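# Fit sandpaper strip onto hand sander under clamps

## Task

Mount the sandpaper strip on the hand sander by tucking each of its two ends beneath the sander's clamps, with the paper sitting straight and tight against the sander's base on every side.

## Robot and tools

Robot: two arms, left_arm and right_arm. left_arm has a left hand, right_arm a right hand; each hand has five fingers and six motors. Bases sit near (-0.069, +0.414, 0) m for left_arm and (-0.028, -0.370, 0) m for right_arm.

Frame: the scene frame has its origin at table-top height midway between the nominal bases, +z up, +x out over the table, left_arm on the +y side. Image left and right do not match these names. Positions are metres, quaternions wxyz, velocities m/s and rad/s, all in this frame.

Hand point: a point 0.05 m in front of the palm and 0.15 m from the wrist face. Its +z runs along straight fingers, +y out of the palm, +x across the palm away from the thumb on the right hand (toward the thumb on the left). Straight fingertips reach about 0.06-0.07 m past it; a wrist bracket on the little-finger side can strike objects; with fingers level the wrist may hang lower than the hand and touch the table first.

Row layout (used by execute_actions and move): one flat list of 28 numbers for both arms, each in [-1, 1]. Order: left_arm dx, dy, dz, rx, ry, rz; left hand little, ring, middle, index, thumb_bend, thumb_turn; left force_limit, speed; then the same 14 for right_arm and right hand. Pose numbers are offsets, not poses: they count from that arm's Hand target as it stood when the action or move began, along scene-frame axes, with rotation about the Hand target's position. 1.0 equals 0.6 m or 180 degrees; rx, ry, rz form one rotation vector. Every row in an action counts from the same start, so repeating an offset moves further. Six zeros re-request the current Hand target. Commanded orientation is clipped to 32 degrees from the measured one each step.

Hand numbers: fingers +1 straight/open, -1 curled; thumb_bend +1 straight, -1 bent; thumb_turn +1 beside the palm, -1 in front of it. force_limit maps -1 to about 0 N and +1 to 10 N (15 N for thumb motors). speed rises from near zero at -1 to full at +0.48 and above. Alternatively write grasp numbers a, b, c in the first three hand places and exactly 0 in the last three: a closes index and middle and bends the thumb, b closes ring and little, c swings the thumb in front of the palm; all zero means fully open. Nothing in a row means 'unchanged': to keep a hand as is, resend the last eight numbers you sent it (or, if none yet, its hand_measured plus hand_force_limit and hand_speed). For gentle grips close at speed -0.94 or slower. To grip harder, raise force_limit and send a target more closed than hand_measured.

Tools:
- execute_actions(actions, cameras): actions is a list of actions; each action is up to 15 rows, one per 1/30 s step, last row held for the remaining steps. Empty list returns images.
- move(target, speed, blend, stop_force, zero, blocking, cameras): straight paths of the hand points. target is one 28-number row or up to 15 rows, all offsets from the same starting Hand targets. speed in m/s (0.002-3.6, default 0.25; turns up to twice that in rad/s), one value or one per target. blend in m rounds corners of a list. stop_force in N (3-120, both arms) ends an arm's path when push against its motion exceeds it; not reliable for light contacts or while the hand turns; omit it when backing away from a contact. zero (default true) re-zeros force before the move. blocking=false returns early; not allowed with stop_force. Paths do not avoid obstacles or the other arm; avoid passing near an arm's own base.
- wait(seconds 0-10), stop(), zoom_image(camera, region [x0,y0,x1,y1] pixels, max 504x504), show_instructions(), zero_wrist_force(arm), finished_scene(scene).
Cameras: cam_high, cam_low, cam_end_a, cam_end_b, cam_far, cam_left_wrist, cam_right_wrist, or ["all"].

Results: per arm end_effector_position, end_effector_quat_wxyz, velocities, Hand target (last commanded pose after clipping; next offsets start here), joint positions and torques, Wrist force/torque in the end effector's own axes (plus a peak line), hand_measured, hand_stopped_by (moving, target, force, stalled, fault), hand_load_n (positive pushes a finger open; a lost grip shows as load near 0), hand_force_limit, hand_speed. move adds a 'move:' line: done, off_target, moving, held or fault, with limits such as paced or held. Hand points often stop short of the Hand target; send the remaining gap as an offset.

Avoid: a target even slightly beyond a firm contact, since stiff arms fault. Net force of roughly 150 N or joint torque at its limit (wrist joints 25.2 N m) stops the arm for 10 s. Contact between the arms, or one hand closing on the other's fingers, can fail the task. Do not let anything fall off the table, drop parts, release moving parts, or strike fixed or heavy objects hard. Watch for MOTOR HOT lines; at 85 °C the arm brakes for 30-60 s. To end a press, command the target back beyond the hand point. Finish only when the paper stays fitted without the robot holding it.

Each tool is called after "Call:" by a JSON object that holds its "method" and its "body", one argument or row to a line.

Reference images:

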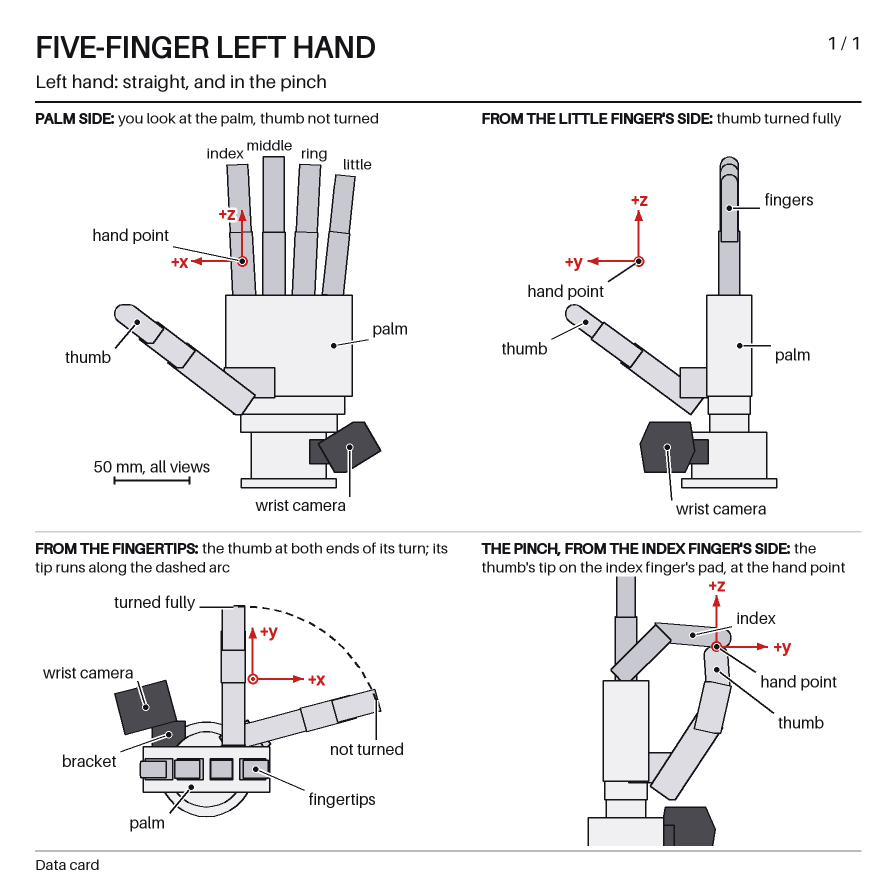

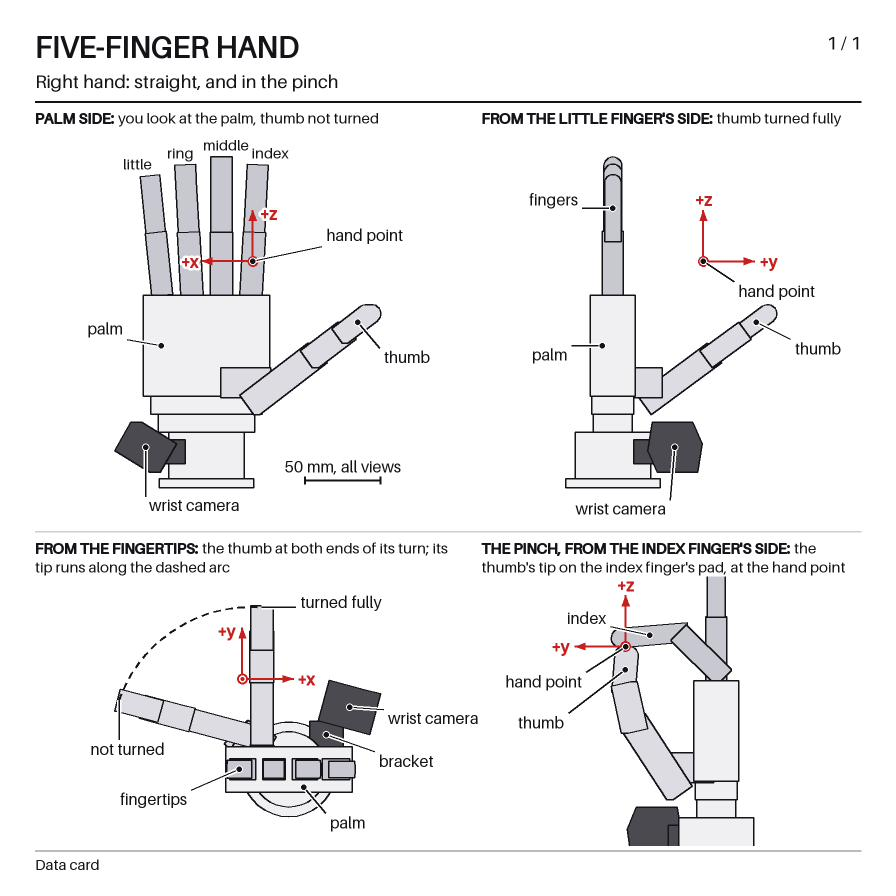

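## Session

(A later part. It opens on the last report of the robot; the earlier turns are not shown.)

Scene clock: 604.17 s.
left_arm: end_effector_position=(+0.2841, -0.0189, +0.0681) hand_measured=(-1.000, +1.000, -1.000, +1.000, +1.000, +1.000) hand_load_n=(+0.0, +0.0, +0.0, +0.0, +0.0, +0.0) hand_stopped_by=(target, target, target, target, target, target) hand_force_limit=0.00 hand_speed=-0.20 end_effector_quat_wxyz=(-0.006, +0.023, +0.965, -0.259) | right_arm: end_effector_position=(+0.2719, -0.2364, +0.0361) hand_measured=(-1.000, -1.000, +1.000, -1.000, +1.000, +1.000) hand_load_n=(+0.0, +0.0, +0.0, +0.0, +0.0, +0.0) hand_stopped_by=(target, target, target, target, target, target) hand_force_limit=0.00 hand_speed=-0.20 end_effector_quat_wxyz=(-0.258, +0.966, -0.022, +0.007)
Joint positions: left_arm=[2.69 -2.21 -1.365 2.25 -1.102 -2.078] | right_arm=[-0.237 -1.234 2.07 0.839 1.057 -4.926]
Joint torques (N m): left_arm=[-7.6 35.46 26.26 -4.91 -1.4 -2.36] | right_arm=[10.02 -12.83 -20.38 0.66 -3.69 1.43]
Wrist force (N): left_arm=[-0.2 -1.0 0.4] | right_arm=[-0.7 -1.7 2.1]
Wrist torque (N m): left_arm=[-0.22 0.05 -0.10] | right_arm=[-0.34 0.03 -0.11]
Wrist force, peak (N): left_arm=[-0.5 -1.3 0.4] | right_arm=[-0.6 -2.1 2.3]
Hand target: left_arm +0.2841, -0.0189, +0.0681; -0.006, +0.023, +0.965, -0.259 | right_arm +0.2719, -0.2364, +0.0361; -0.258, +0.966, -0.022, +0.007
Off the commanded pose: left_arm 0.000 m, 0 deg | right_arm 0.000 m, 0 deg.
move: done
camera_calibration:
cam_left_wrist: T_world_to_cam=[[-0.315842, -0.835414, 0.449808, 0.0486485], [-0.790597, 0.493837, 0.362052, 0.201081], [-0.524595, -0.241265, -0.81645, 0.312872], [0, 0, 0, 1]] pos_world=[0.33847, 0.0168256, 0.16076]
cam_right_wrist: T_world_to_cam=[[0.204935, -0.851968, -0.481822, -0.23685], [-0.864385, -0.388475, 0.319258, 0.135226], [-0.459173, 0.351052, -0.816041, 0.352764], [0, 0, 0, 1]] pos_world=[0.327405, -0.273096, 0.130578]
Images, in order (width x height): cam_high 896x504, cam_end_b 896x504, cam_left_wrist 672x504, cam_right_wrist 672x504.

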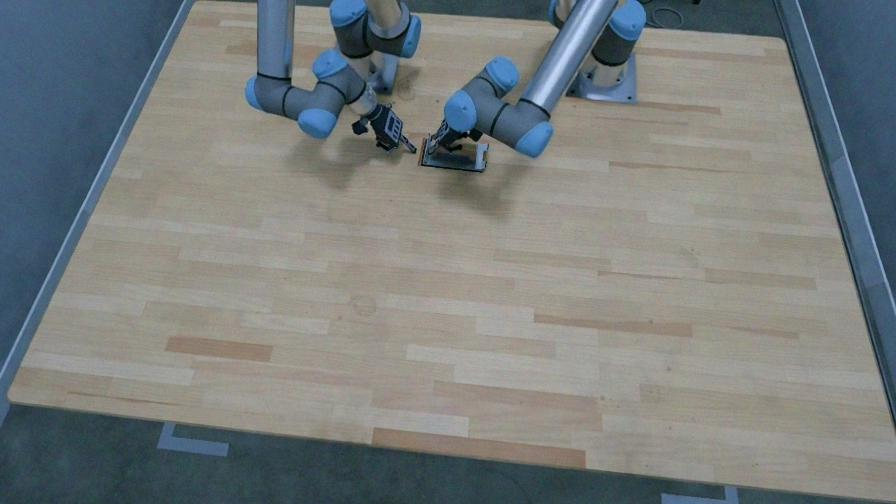

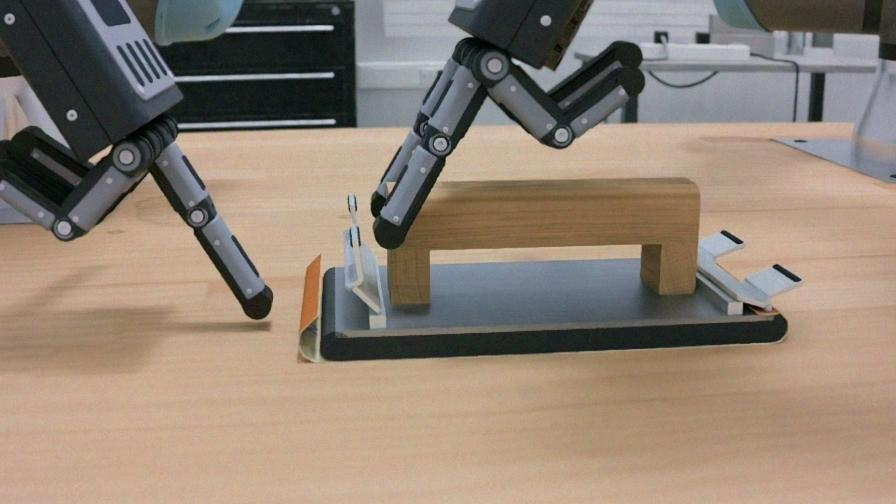

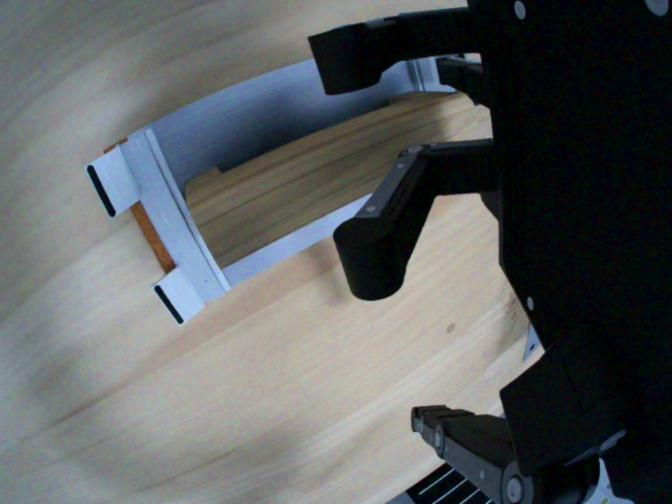

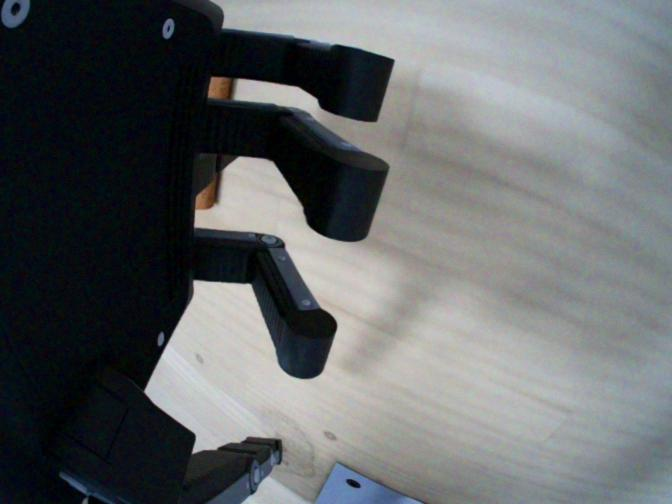

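Call:
{"method": "move", "body": {
  "target": [
    [0, 0, 0, 0, 0, 0, -1, 1, -1, 1, 1, 1, 0, -0.2, 0, 0.005, -0.0025, 0, 0, 0, -1, -1, 1, -1, 1, 1, 0, -0.2],
    [0, 0, 0, 0, 0, 0, -1, 1, -1, 1, 1, 1, 0, -0.2, 0, 0.0233, -0.0025, 0, 0, 0, -1, -1, 1, -1, 1, 1, 0, -0.2]
  ],
  "speed": 0.02,
  "stop_force": 4,
  "cameras": ["cam_end_b"]
}}

Call:
{"method": "zoom_image", "body": {
  "camera": "cam_end_b",
  "region": [220, 150, 480, 380]
}}

Scene clock: 612.10 s.
left_arm: end_effector_position=(+0.2841, -0.0189, +0.0681) hand_measured=(-1.000, +1.000, -1.000, +1.000, +1.000, +1.000) hand_load_n=(+0.0, +0.0, +0.0, +0.0, +0.0, +0.0) hand_stopped_by=(target, target, target, target, target, target) hand_force_limit=0.00 hand_speed=-0.20 end_effector_quat_wxyz=(-0.006, +0.023, +0.965, -0.259) | right_arm: end_effector_position=(+0.2719, -0.2224, +0.0346) hand_measured=(-1.000, -1.000, +1.000, -1.000, +1.000, +1.000) hand_load_n=(+0.0, +0.0, +0.0, +0.0, +0.0, +0.0) hand_stopped_by=(target, target, target, target, target, target) hand_force_limit=0.00 hand_speed=-0.20 end_effector_quat_wxyz=(-0.258, +0.966, -0.022, +0.007)
Joint positions: left_arm=[2.69 -2.21 -1.365 2.25 -1.102 -2.078] | right_arm=[-0.193 -1.23 2.06 0.82 1.053 -4.874]
Joint torques (N m): left_arm=[-7.71 35.36 25.97 -4.84 -1.32 -2.27] | right_arm=[10.86 -13.02 -20.52 0.66 -3.59 1.28]
Wrist force (N): left_arm=[-0.3 -1.3 0.3] | right_arm=[-0.7 -1.5 1.5]
Wrist torque (N m): left_arm=[-0.27 0.08 -0.11] | right_arm=[-0.28 0.04 -0.10]
Wrist force, peak (N): left_arm=[-0.4 -1.2 0.7] | right_arm=[-1.1 -2.0 2.2]
Hand target: left_arm +0.2841, -0.0189, +0.0681; -0.006, +0.023, +0.965, -0.259 | right_arm +0.2719, -0.2224, +0.0346; -0.258, +0.966, -0.022, +0.007
Off the commanded pose: left_arm 0.000 m, 0 deg | right_arm 0.000 m, 0 deg.
move: done
Images, in order (width x height): cam_end_b 896x504.

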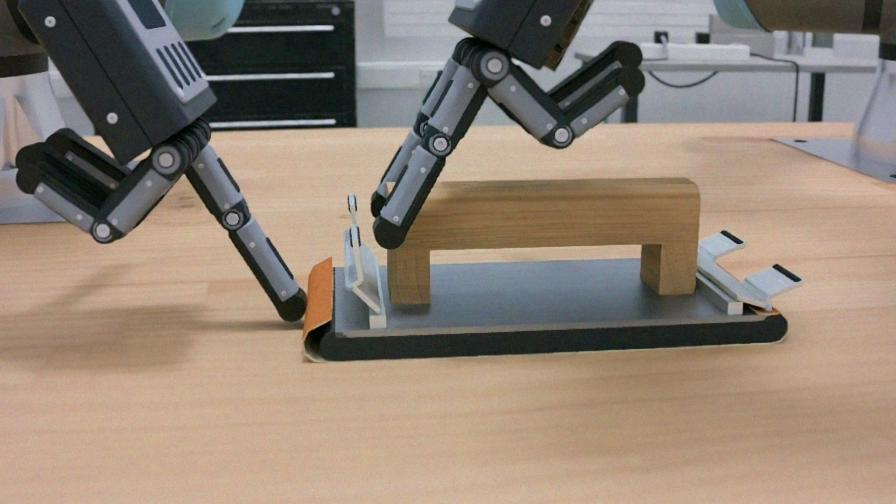

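Scaled by 1.938 from the camera's 896x504 image, which has a finer 1280x720 frame.

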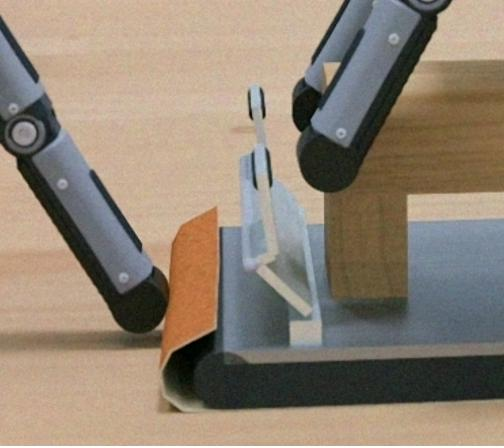

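Call:
{"method": "move", "body": {
  "target": [
    [0, 0, 0, 0, 0, 0, -1, 1, -1, 1, 1, 1, 0, -0.2, 0, 0.0117, -0.0008, 0, 0, 0, -1, -1, 1, -1, 1, 1, 0, -0.2]
  ],
  "speed": 0.02,
  "stop_force": 5,
  "cameras": ["cam_end_b"]
}}

Call:
{"method": "zoom_image", "body": {
  "camera": "cam_end_b",
  "region": [220, 150, 480, 380]
}}

Scene clock: 615.40 s.
left_arm: end_effector_position=(+0.2841, -0.0189, +0.0681) hand_measured=(-1.000, +1.000, -1.000, +1.000, +1.000, +1.000) hand_load_n=(+0.0, +0.0, +0.5, +0.0, +0.0, +0.0) hand_stopped_by=(target, target, target, target, target, target) hand_force_limit=0.00 hand_speed=-0.20 end_effector_quat_wxyz=(-0.006, +0.023, +0.965, -0.259) | right_arm: end_effector_position=(+0.2719, -0.2154, +0.0341) hand_measured=(-1.000, -1.000, +1.000, -1.000, +1.000, +1.000) hand_load_n=(+0.0, +0.0, -2.5, +0.0, +0.0, +0.0) hand_stopped_by=(target, target, target, target, target, target) hand_force_limit=0.00 hand_speed=-0.20 end_effector_quat_wxyz=(-0.258, +0.966, -0.022, +0.007)
Joint positions: left_arm=[2.69 -2.21 -1.365 2.25 -1.102 -2.078] | right_arm=[-0.17 -1.228 2.054 0.811 1.052 -4.849]
Joint torques (N m): left_arm=[-7.34 35.86 26.32 -4.86 -1.23 -2.28] | right_arm=[11.49 -12.36 -20.01 0.23 -4.07 1.29]
Wrist force (N): left_arm=[-0.2 -1.0 0.4] | right_arm=[0.1 0.4 -4.6]
Wrist torque (N m): left_arm=[-0.23 0.06 -0.11] | right_arm=[0.06 0.17 0.00]
Wrist force, peak (N): left_arm=[-0.2 -1.3 0.5] | right_arm=[0.0 0.6 -5.1]
Hand target: left_arm +0.2841, -0.0189, +0.0681; -0.006, +0.023, +0.965, -0.259 | right_arm +0.2719, -0.2154, +0.0341; -0.258, +0.966, -0.022, +0.007
Off the commanded pose: left_arm 0.000 m, 0 deg | right_arm 0.000 m, 0 deg.
move: contact (right_arm)
Images, in order (width x height): cam_end_b 896x504.

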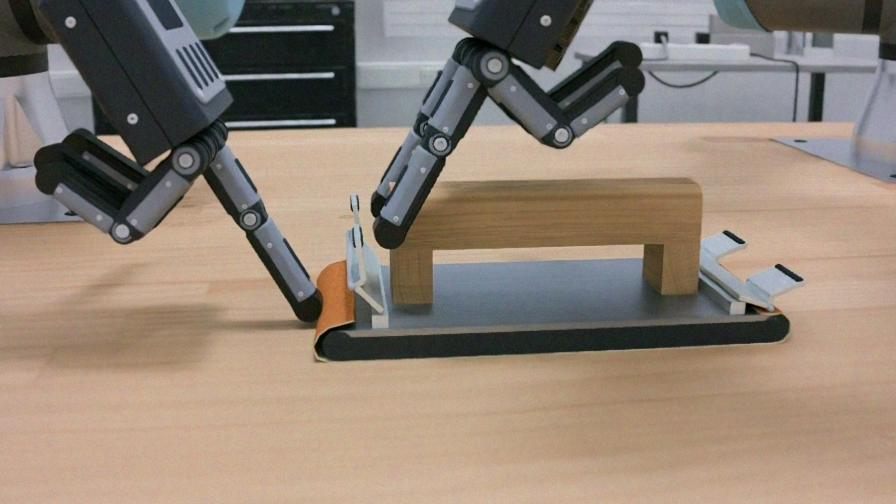

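Scaled by 1.938 from the camera's 896x504 image, which has a finer 1280x720 frame.

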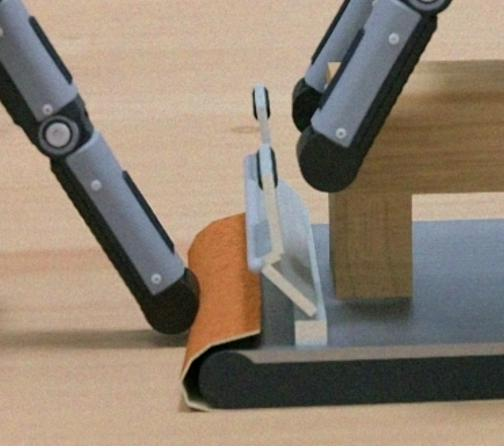

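Call:
{"method": "move", "body": {
  "target": [
    [0, -0.005, 0, 0, 0, 0, -1, 1, -1, 1, 1, 1, 0, -0.2, 0, 0, 0, 0, 0, 0, -1, -1, 1, -1, 1, 1, 0, -0.2]
  ],
  "speed": 0.02
}}

Call:
{"method": "move", "body": {
  "target": [
    [0, 0, 0, 0, 0, 0, -1, 1, -1, 1, 1, 1, 0, -0.2, 0, 0.006, 0, 0, 0, 0, -1, -1, 1, -1, 1, 1, 0, -0.2]
  ],
  "speed": 0.015,
  "stop_force": 8,
  "cameras": ["cam_end_b", "cam_far"]
}}

Call:
{"method": "zoom_image", "body": {
  "camera": "cam_end_b",
  "region": [220, 150, 480, 380]
}}

Call:
{"method": "zoom_image", "body": {
  "camera": "cam_far",
  "region": [160, 110, 360, 300]
}}

Scene clock: 623.00 s.
left_arm: end_effector_position=(+0.2841, -0.0219, +0.0681) hand_measured=(-1.000, +1.000, -1.000, +1.000, +1.000, +1.000) hand_load_n=(+0.0, +0.0, +0.0, +0.0, +0.0, -0.5) hand_stopped_by=(target, target, target, target, target, target) hand_force_limit=0.00 hand_speed=-0.20 end_effector_quat_wxyz=(-0.006, +0.023, +0.965, -0.259) | right_arm: end_effector_position=(+0.2719, -0.2154, +0.0341) hand_measured=(-1.000, -1.000, +1.000, -1.000, +1.000, +1.000) hand_load_n=(+0.0, +0.0, -2.5, +0.0, +0.0, +0.0) hand_stopped_by=(target, target, target, target, target, target) hand_force_limit=0.00 hand_speed=-0.20 end_effector_quat_wxyz=(-0.258, +0.966, -0.022, +0.007)
Joint positions: left_arm=[2.685 -2.214 -1.357 2.249 -1.103 -2.084] | right_arm=[-0.17 -1.228 2.054 0.811 1.052 -4.849]
Joint torques (N m): left_arm=[-7.32 37.92 24.53 -4.85 -1.36 -2.56] | right_arm=[7.27 -12.89 -18.86 0.43 -4.05 0.26]
Wrist force (N): left_arm=[-0.4 -1.3 0.7] | right_arm=[0.0 0.5 -4.9]
Wrist torque (N m): left_arm=[-0.30 0.10 -0.12] | right_arm=[0.09 0.22 -0.01]
Wrist force, peak (N): left_arm=[-0.4 -1.3 0.7] | right_arm=[0.1 0.2 -5.2]
Hand target: left_arm +0.2841, -0.0219, +0.0681; -0.006, +0.023, +0.965, -0.259 | right_arm +0.2719, -0.2154, +0.0341; -0.258, +0.966, -0.022, +0.007
Off the commanded pose: left_arm 0.000 m, 0 deg | right_arm 0.000 m, 0 deg.
move: done

Scene clock: 624.47 s.
left_arm: end_effector_position=(+0.2841, -0.0219, +0.0681) hand_measured=(-1.000, +1.000, -1.000, +1.000, +1.000, +1.000) hand_load_n=(+0.0, -2.0, +0.0, -1.0, -0.5, +0.0) hand_stopped_by=(target, target, target, target, target, target) hand_force_limit=0.00 hand_speed=-0.20 end_effector_quat_wxyz=(-0.006, +0.023, +0.965, -0.259) | right_arm: end_effector_position=(+0.2719, -0.2124, +0.0341) hand_measured=(-1.000, -1.000, +1.000, -1.000, +1.000, +1.000) hand_load_n=(+0.0, +0.0, -8.5, +0.5, -0.5, +0.0) hand_stopped_by=(target, target, target, target, target, target) hand_force_limit=0.00 hand_speed=-0.20 end_effector_quat_wxyz=(-0.258, +0.966, -0.022, +0.007)
Joint positions: left_arm=[2.685 -2.214 -1.357 2.249 -1.103 -2.084] | right_arm=[-0.161 -1.227 2.051 0.808 1.051 -4.838]
Joint torques (N m): left_arm=[-7.71 35.26 26.05 -1.77 2.53 -2.2] | right_arm=[-6.06 -19.7 -1.51 3.13 -0.79 -1.32]
Wrist force (N): left_arm=[-0.3 2.5 -3.7] | right_arm=[-1.0 5.1 -9.2]
Wrist torque (N m): left_arm=[-0.08 -0.10 -0.20] | right_arm=[0.25 0.18 0.19]
Wrist force, peak (N): left_arm=[-0.6 2.6 -4.0] | right_arm=[-0.8 6.5 -12.2]
Hand target: left_arm +0.2841, -0.0219, +0.0681; -0.006, +0.023, +0.965, -0.259 | right_arm +0.2719, -0.2124, +0.0341; -0.258, +0.966, -0.022, +0.007 (not the last commanded pose)
Off the commanded pose: left_arm 0.000 m, 0 deg | right_arm 0.001 m, 0 deg.
move: contact (right_arm)
Images, in order (width x height): cam_end_b 896x504, cam_far 896x504.

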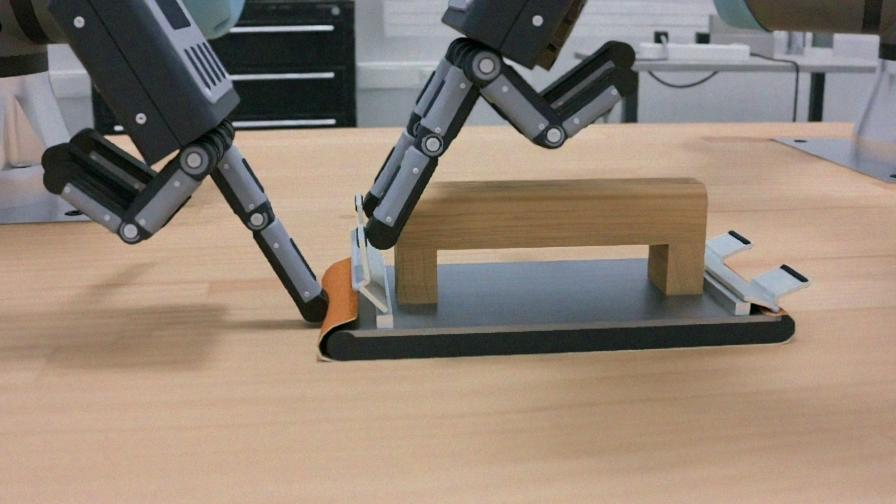

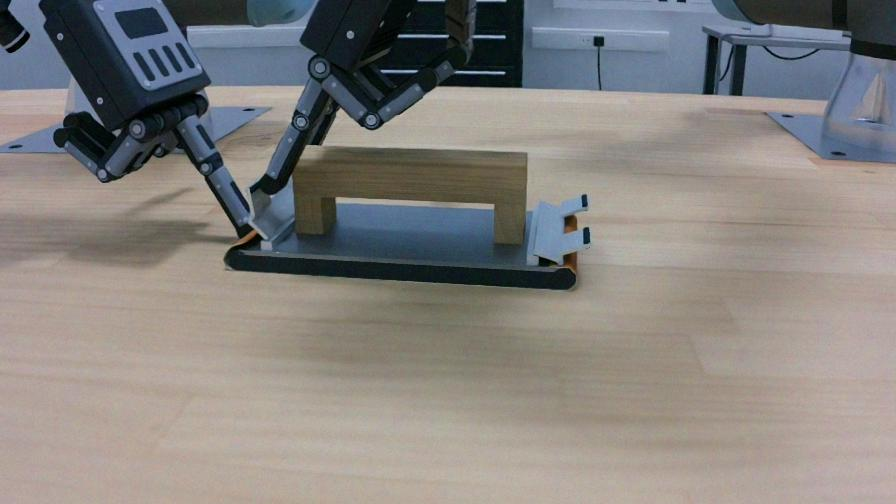

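Scaled by 1.938 from the camera's 896x504 image, which has a finer 1280x720 frame.

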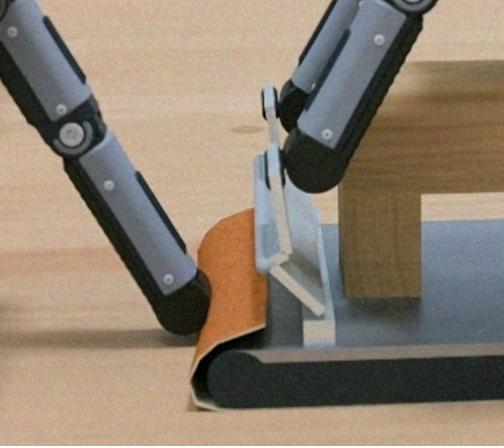

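Scaled by 2.520 from the camera's 896x504 image, which has a finer 1280x720 frame.

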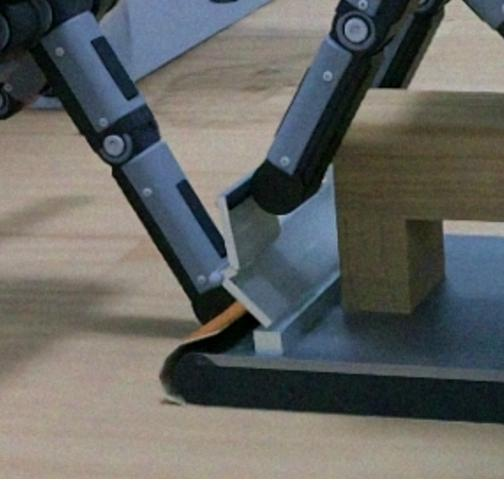

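Call:
{"method": "move", "body": {
  "target": [
    [0, 0, 0, 0, 0, 0, -1, 1, -1, 1, 1, 1, 0, -0.2, 0, -0.0035, 0, 0, 0, 0, -1, -1, 1, -1, 1, 1, 0, -0.2],
    [0, 0, 0, 0, 0, 0, -1, 1, -1, 1, 1, 1, 0, -0.2, 0, -0.0035, -0.0045, 0, 0, 0, -1, -1, 1, -1, 1, 1, 0, -0.2]
  ],
  "speed": 0.02
}}

Call:
{"method": "move", "body": {
  "target": [
    [0, 0, 0, 0, 0, 0, -1, 1, -1, 1, 1, 1, 0, -0.2, 0, 0.0065, 0, 0, 0, 0, -1, -1, 1, -1, 1, 1, 0, -0.2]
  ],
  "speed": 0.015,
  "stop_force": 8,
  "cameras": ["cam_end_b", "cam_far"]
}}

Call:
{"method": "zoom_image", "body": {
  "camera": "cam_end_b",
  "region": [220, 150, 480, 380]
}}

Call:
{"method": "zoom_image", "body": {
  "camera": "cam_far",
  "region": [160, 110, 360, 300]
}}

Scene clock: 630.00 s.
left_arm: end_effector_position=(+0.2841, -0.0219, +0.0681) hand_measured=(-1.000, +1.000, -1.000, +1.000, +1.000, +1.000) hand_load_n=(+0.0, -1.5, +0.0, -1.0, +0.0, +0.5) hand_stopped_by=(target, target, target, target, target, target) hand_force_limit=0.00 hand_speed=-0.20 end_effector_quat_wxyz=(-0.006, +0.023, +0.965, -0.259) | right_arm: end_effector_position=(+0.2720, -0.2146, +0.0314) hand_measured=(-1.000, -1.000, +1.000, -1.000, +1.000, +1.000) hand_load_n=(+0.0, +0.0, -2.0, +0.0, +0.0, +0.0) hand_stopped_by=(target, target, target, target, target, target) hand_force_limit=0.00 hand_speed=-0.20 end_effector_quat_wxyz=(-0.258, +0.966, -0.022, +0.007)
Joint positions: left_arm=[2.685 -2.214 -1.357 2.249 -1.103 -2.084] | right_arm=[-0.168 -1.223 2.055 0.803 1.052 -4.845]
Joint torques (N m): left_arm=[-8.06 35.24 26.06 -0.74 2.64 -1.84] | right_arm=[-8.16 -12.82 -1.98 0.45 1.45 -1.37]
Wrist force (N): left_arm=[-0.5 1.5 -3.3] | right_arm=[-0.4 -0.1 -2.4]
Wrist torque (N m): left_arm=[-0.10 -0.01 -0.20] | right_arm=[-0.05 0.08 0.14]
Wrist force, peak (N): left_arm=[-0.8 2.4 -4.3] | right_arm=[-1.4 4.9 -10.2]
Hand target: left_arm +0.2841, -0.0219, +0.0681; -0.006, +0.023, +0.965, -0.259 | right_arm +0.2719, -0.2145, +0.0314; -0.258, +0.966, -0.022, +0.007
Off the commanded pose: left_arm 0.000 m, 0 deg | right_arm 0.000 m, 0 deg.
move: done

Scene clock: 631.30 s.
left_arm: end_effector_position=(+0.2841, -0.0219, +0.0681) hand_measured=(-1.000, +1.000, -1.000, +1.000, +1.000, +1.000) hand_load_n=(+0.0, -2.0, +0.0, -1.0, +0.0, -0.5) hand_stopped_by=(target, target, target, target, target, target) hand_force_limit=0.00 hand_speed=-0.20 end_effector_quat_wxyz=(-0.006, +0.023, +0.965, -0.259) | right_arm: end_effector_position=(+0.2719, -0.2129, +0.0313) hand_measured=(-1.000, -1.000, +1.000, -1.000, +1.000, +1.000) hand_load_n=(+0.0, +0.0, -8.5, +0.0, +0.0, -0.5) hand_stopped_by=(target, target, target, target, target, target) hand_force_limit=0.00 hand_speed=-0.20 end_effector_quat_wxyz=(-0.258, +0.966, -0.023, +0.007)
Joint positions: left_arm=[2.685 -2.214 -1.357 2.249 -1.103 -2.084] | right_arm=[-0.162 -1.222 2.054 0.801 1.051 -4.839]
Joint torques (N m): left_arm=[-8.09 35.6 26.02 -0.67 2.63 -1.71] | right_arm=[-6.4 -21.92 -0.49 3.32 0.25 -1.35]
Wrist force (N): left_arm=[-0.2 2.2 -3.7] | right_arm=[-0.4 5.0 -8.1]
Wrist torque (N m): left_arm=[-0.10 -0.06 -0.19] | right_arm=[0.20 0.24 0.26]
Wrist force, peak (N): left_arm=[-0.4 2.2 -4.3] | right_arm=[0.1 7.0 -10.2]
Hand target: left_arm +0.2841, -0.0219, +0.0681; -0.006, +0.023, +0.965, -0.259 | right_arm +0.2719, -0.2129, +0.0314; -0.258, +0.966, -0.023, +0.007 (not the last commanded pose)
Off the commanded pose: left_arm 0.000 m, 0 deg | right_arm 0.002 m, 0 deg.
move: contact (right_arm)
Images, in order (width x height): cam_end_b 896x504, cam_far 896x504.

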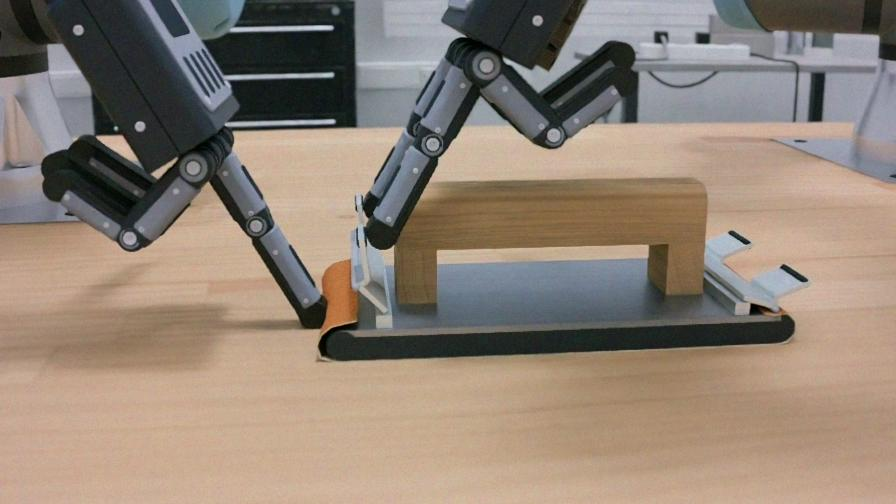

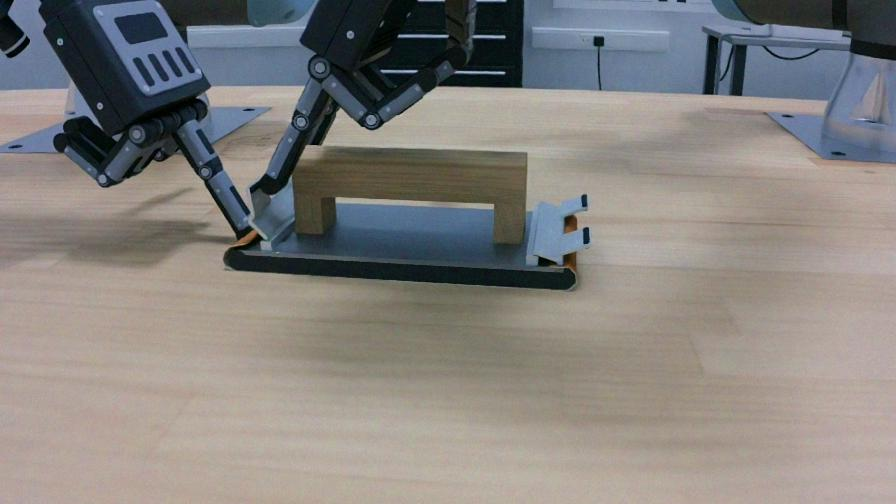

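Scaled by 1.938 from the camera's 896x504 image, which has a finer 1280x720 frame.

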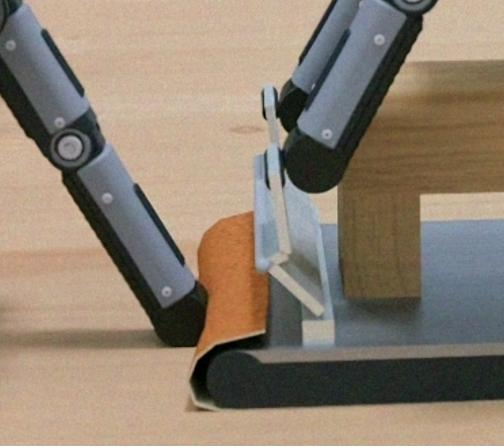

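Scaled by 2.520 from the camera's 896x504 image, which has a finer 1280x720 frame.

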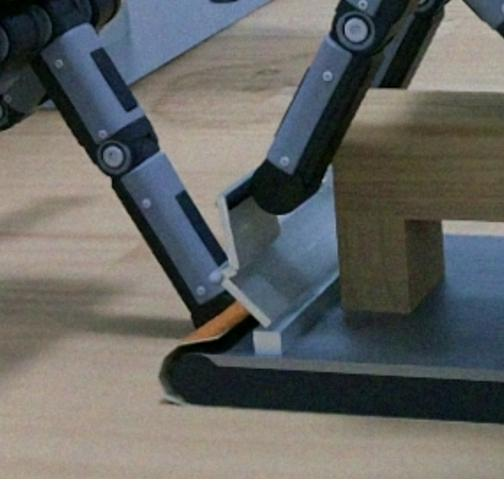

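Call:
{"method": "move", "body": {
  "target": [
    [0, -0.0105, -0.001, 0, 0, 0, -1, 1, -1, 1, 1, 1, 0, -0.2, 0, 0, 0, 0, 0, 0, -1, -1, 1, -1, 1, 1, 0, -0.2]
  ],
  "speed": 0.015,
  "stop_force": 15,
  "cameras": ["cam_end_b", "cam_far"]
}}

Call:
{"method": "zoom_image", "body": {
  "camera": "cam_end_b",
  "region": [220, 150, 480, 380]
}}

Call:
{"method": "zoom_image", "body": {
  "camera": "cam_far",
  "region": [160, 110, 360, 300]
}}

Scene clock: 635.97 s.
left_arm: end_effector_position=(+0.2841, -0.0282, +0.0675) hand_measured=(-1.000, +1.000, -1.000, +1.000, +1.000, +1.000) hand_load_n=(+0.5, +0.0, +0.0, +0.0, +0.0, +0.0) hand_stopped_by=(target, target, target, target, target, target) hand_force_limit=0.00 hand_speed=-0.20 end_effector_quat_wxyz=(-0.006, +0.023, +0.965, -0.259) | right_arm: end_effector_position=(+0.2719, -0.2129, +0.0314) hand_measured=(-1.000, -1.000, +1.000, -1.000, +1.000, +1.000) hand_load_n=(+0.5, +0.0, -0.5, +0.0, +0.0, +0.0) hand_stopped_by=(target, target, target, target, target, target) hand_force_limit=0.00 hand_speed=-0.20 end_effector_quat_wxyz=(-0.258, +0.966, -0.023, +0.007)
Joint positions: left_arm=[2.675 -2.224 -1.34 2.247 -1.106 -2.095] | right_arm=[-0.162 -1.222 2.054 0.801 1.051 -4.839]
Joint torques (N m): left_arm=[-7.6 36.13 26.13 -4.91 -1.39 -2.29] | right_arm=[-5.66 -33.94 -6.65 3.32 0.32 -1.36]
Wrist force (N): left_arm=[-0.1 -1.2 0.6] | right_arm=[-0.3 -1.3 1.4]
Wrist torque (N m): left_arm=[-0.27 0.05 -0.10] | right_arm=[-0.29 0.00 0.11]
Wrist force, peak (N): left_arm=[-0.1 2.4 -4.4] | right_arm=[-0.4 5.4 -8.5]
Hand target: left_arm +0.2841, -0.0282, +0.0675; -0.006, +0.023, +0.965, -0.259 | right_arm +0.2719, -0.2129, +0.0314; -0.258, +0.966, -0.023, +0.007
Off the commanded pose: left_arm 0.000 m, 0 deg | right_arm 0.000 m, 0 deg.
move: done
Images, in order (width x height): cam_end_b 896x504, cam_far 896x504.

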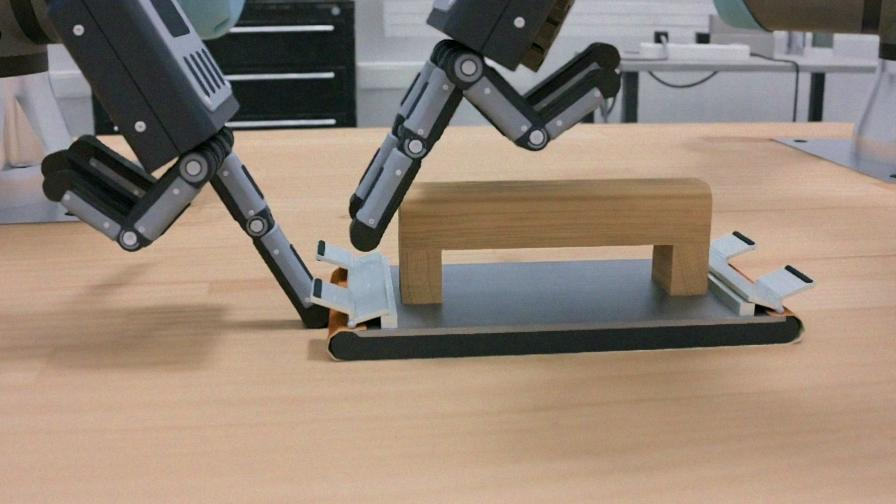

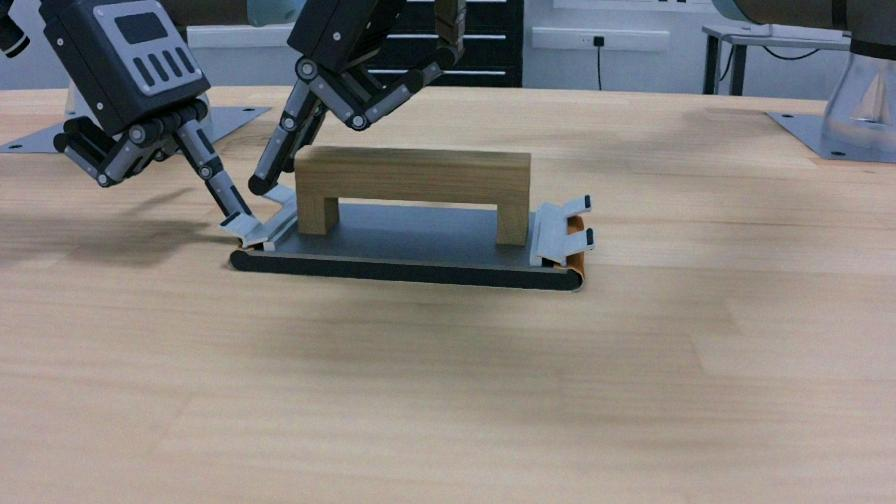

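Scaled by 1.938 from the camera's 896x504 image, which has a finer 1280x720 frame.

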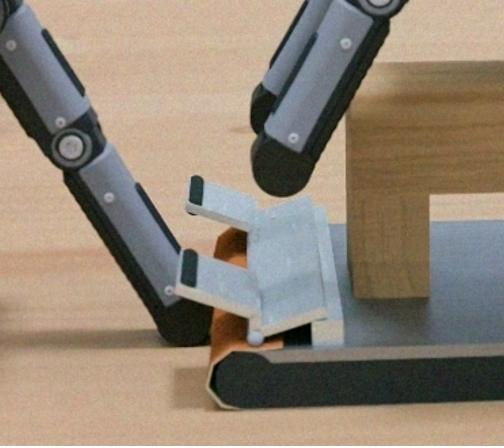

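Scaled by 2.520 from the camera's 896x504 image, which has a finer 1280x720 frame.

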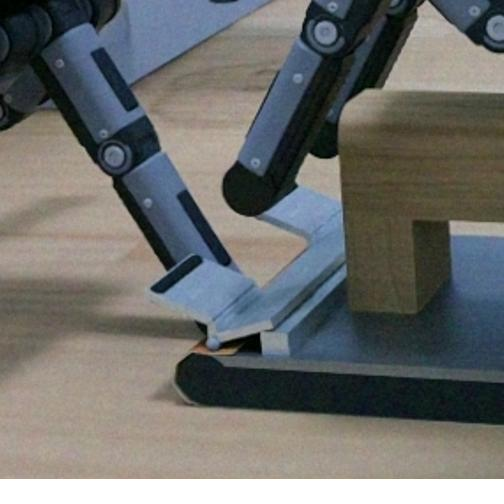

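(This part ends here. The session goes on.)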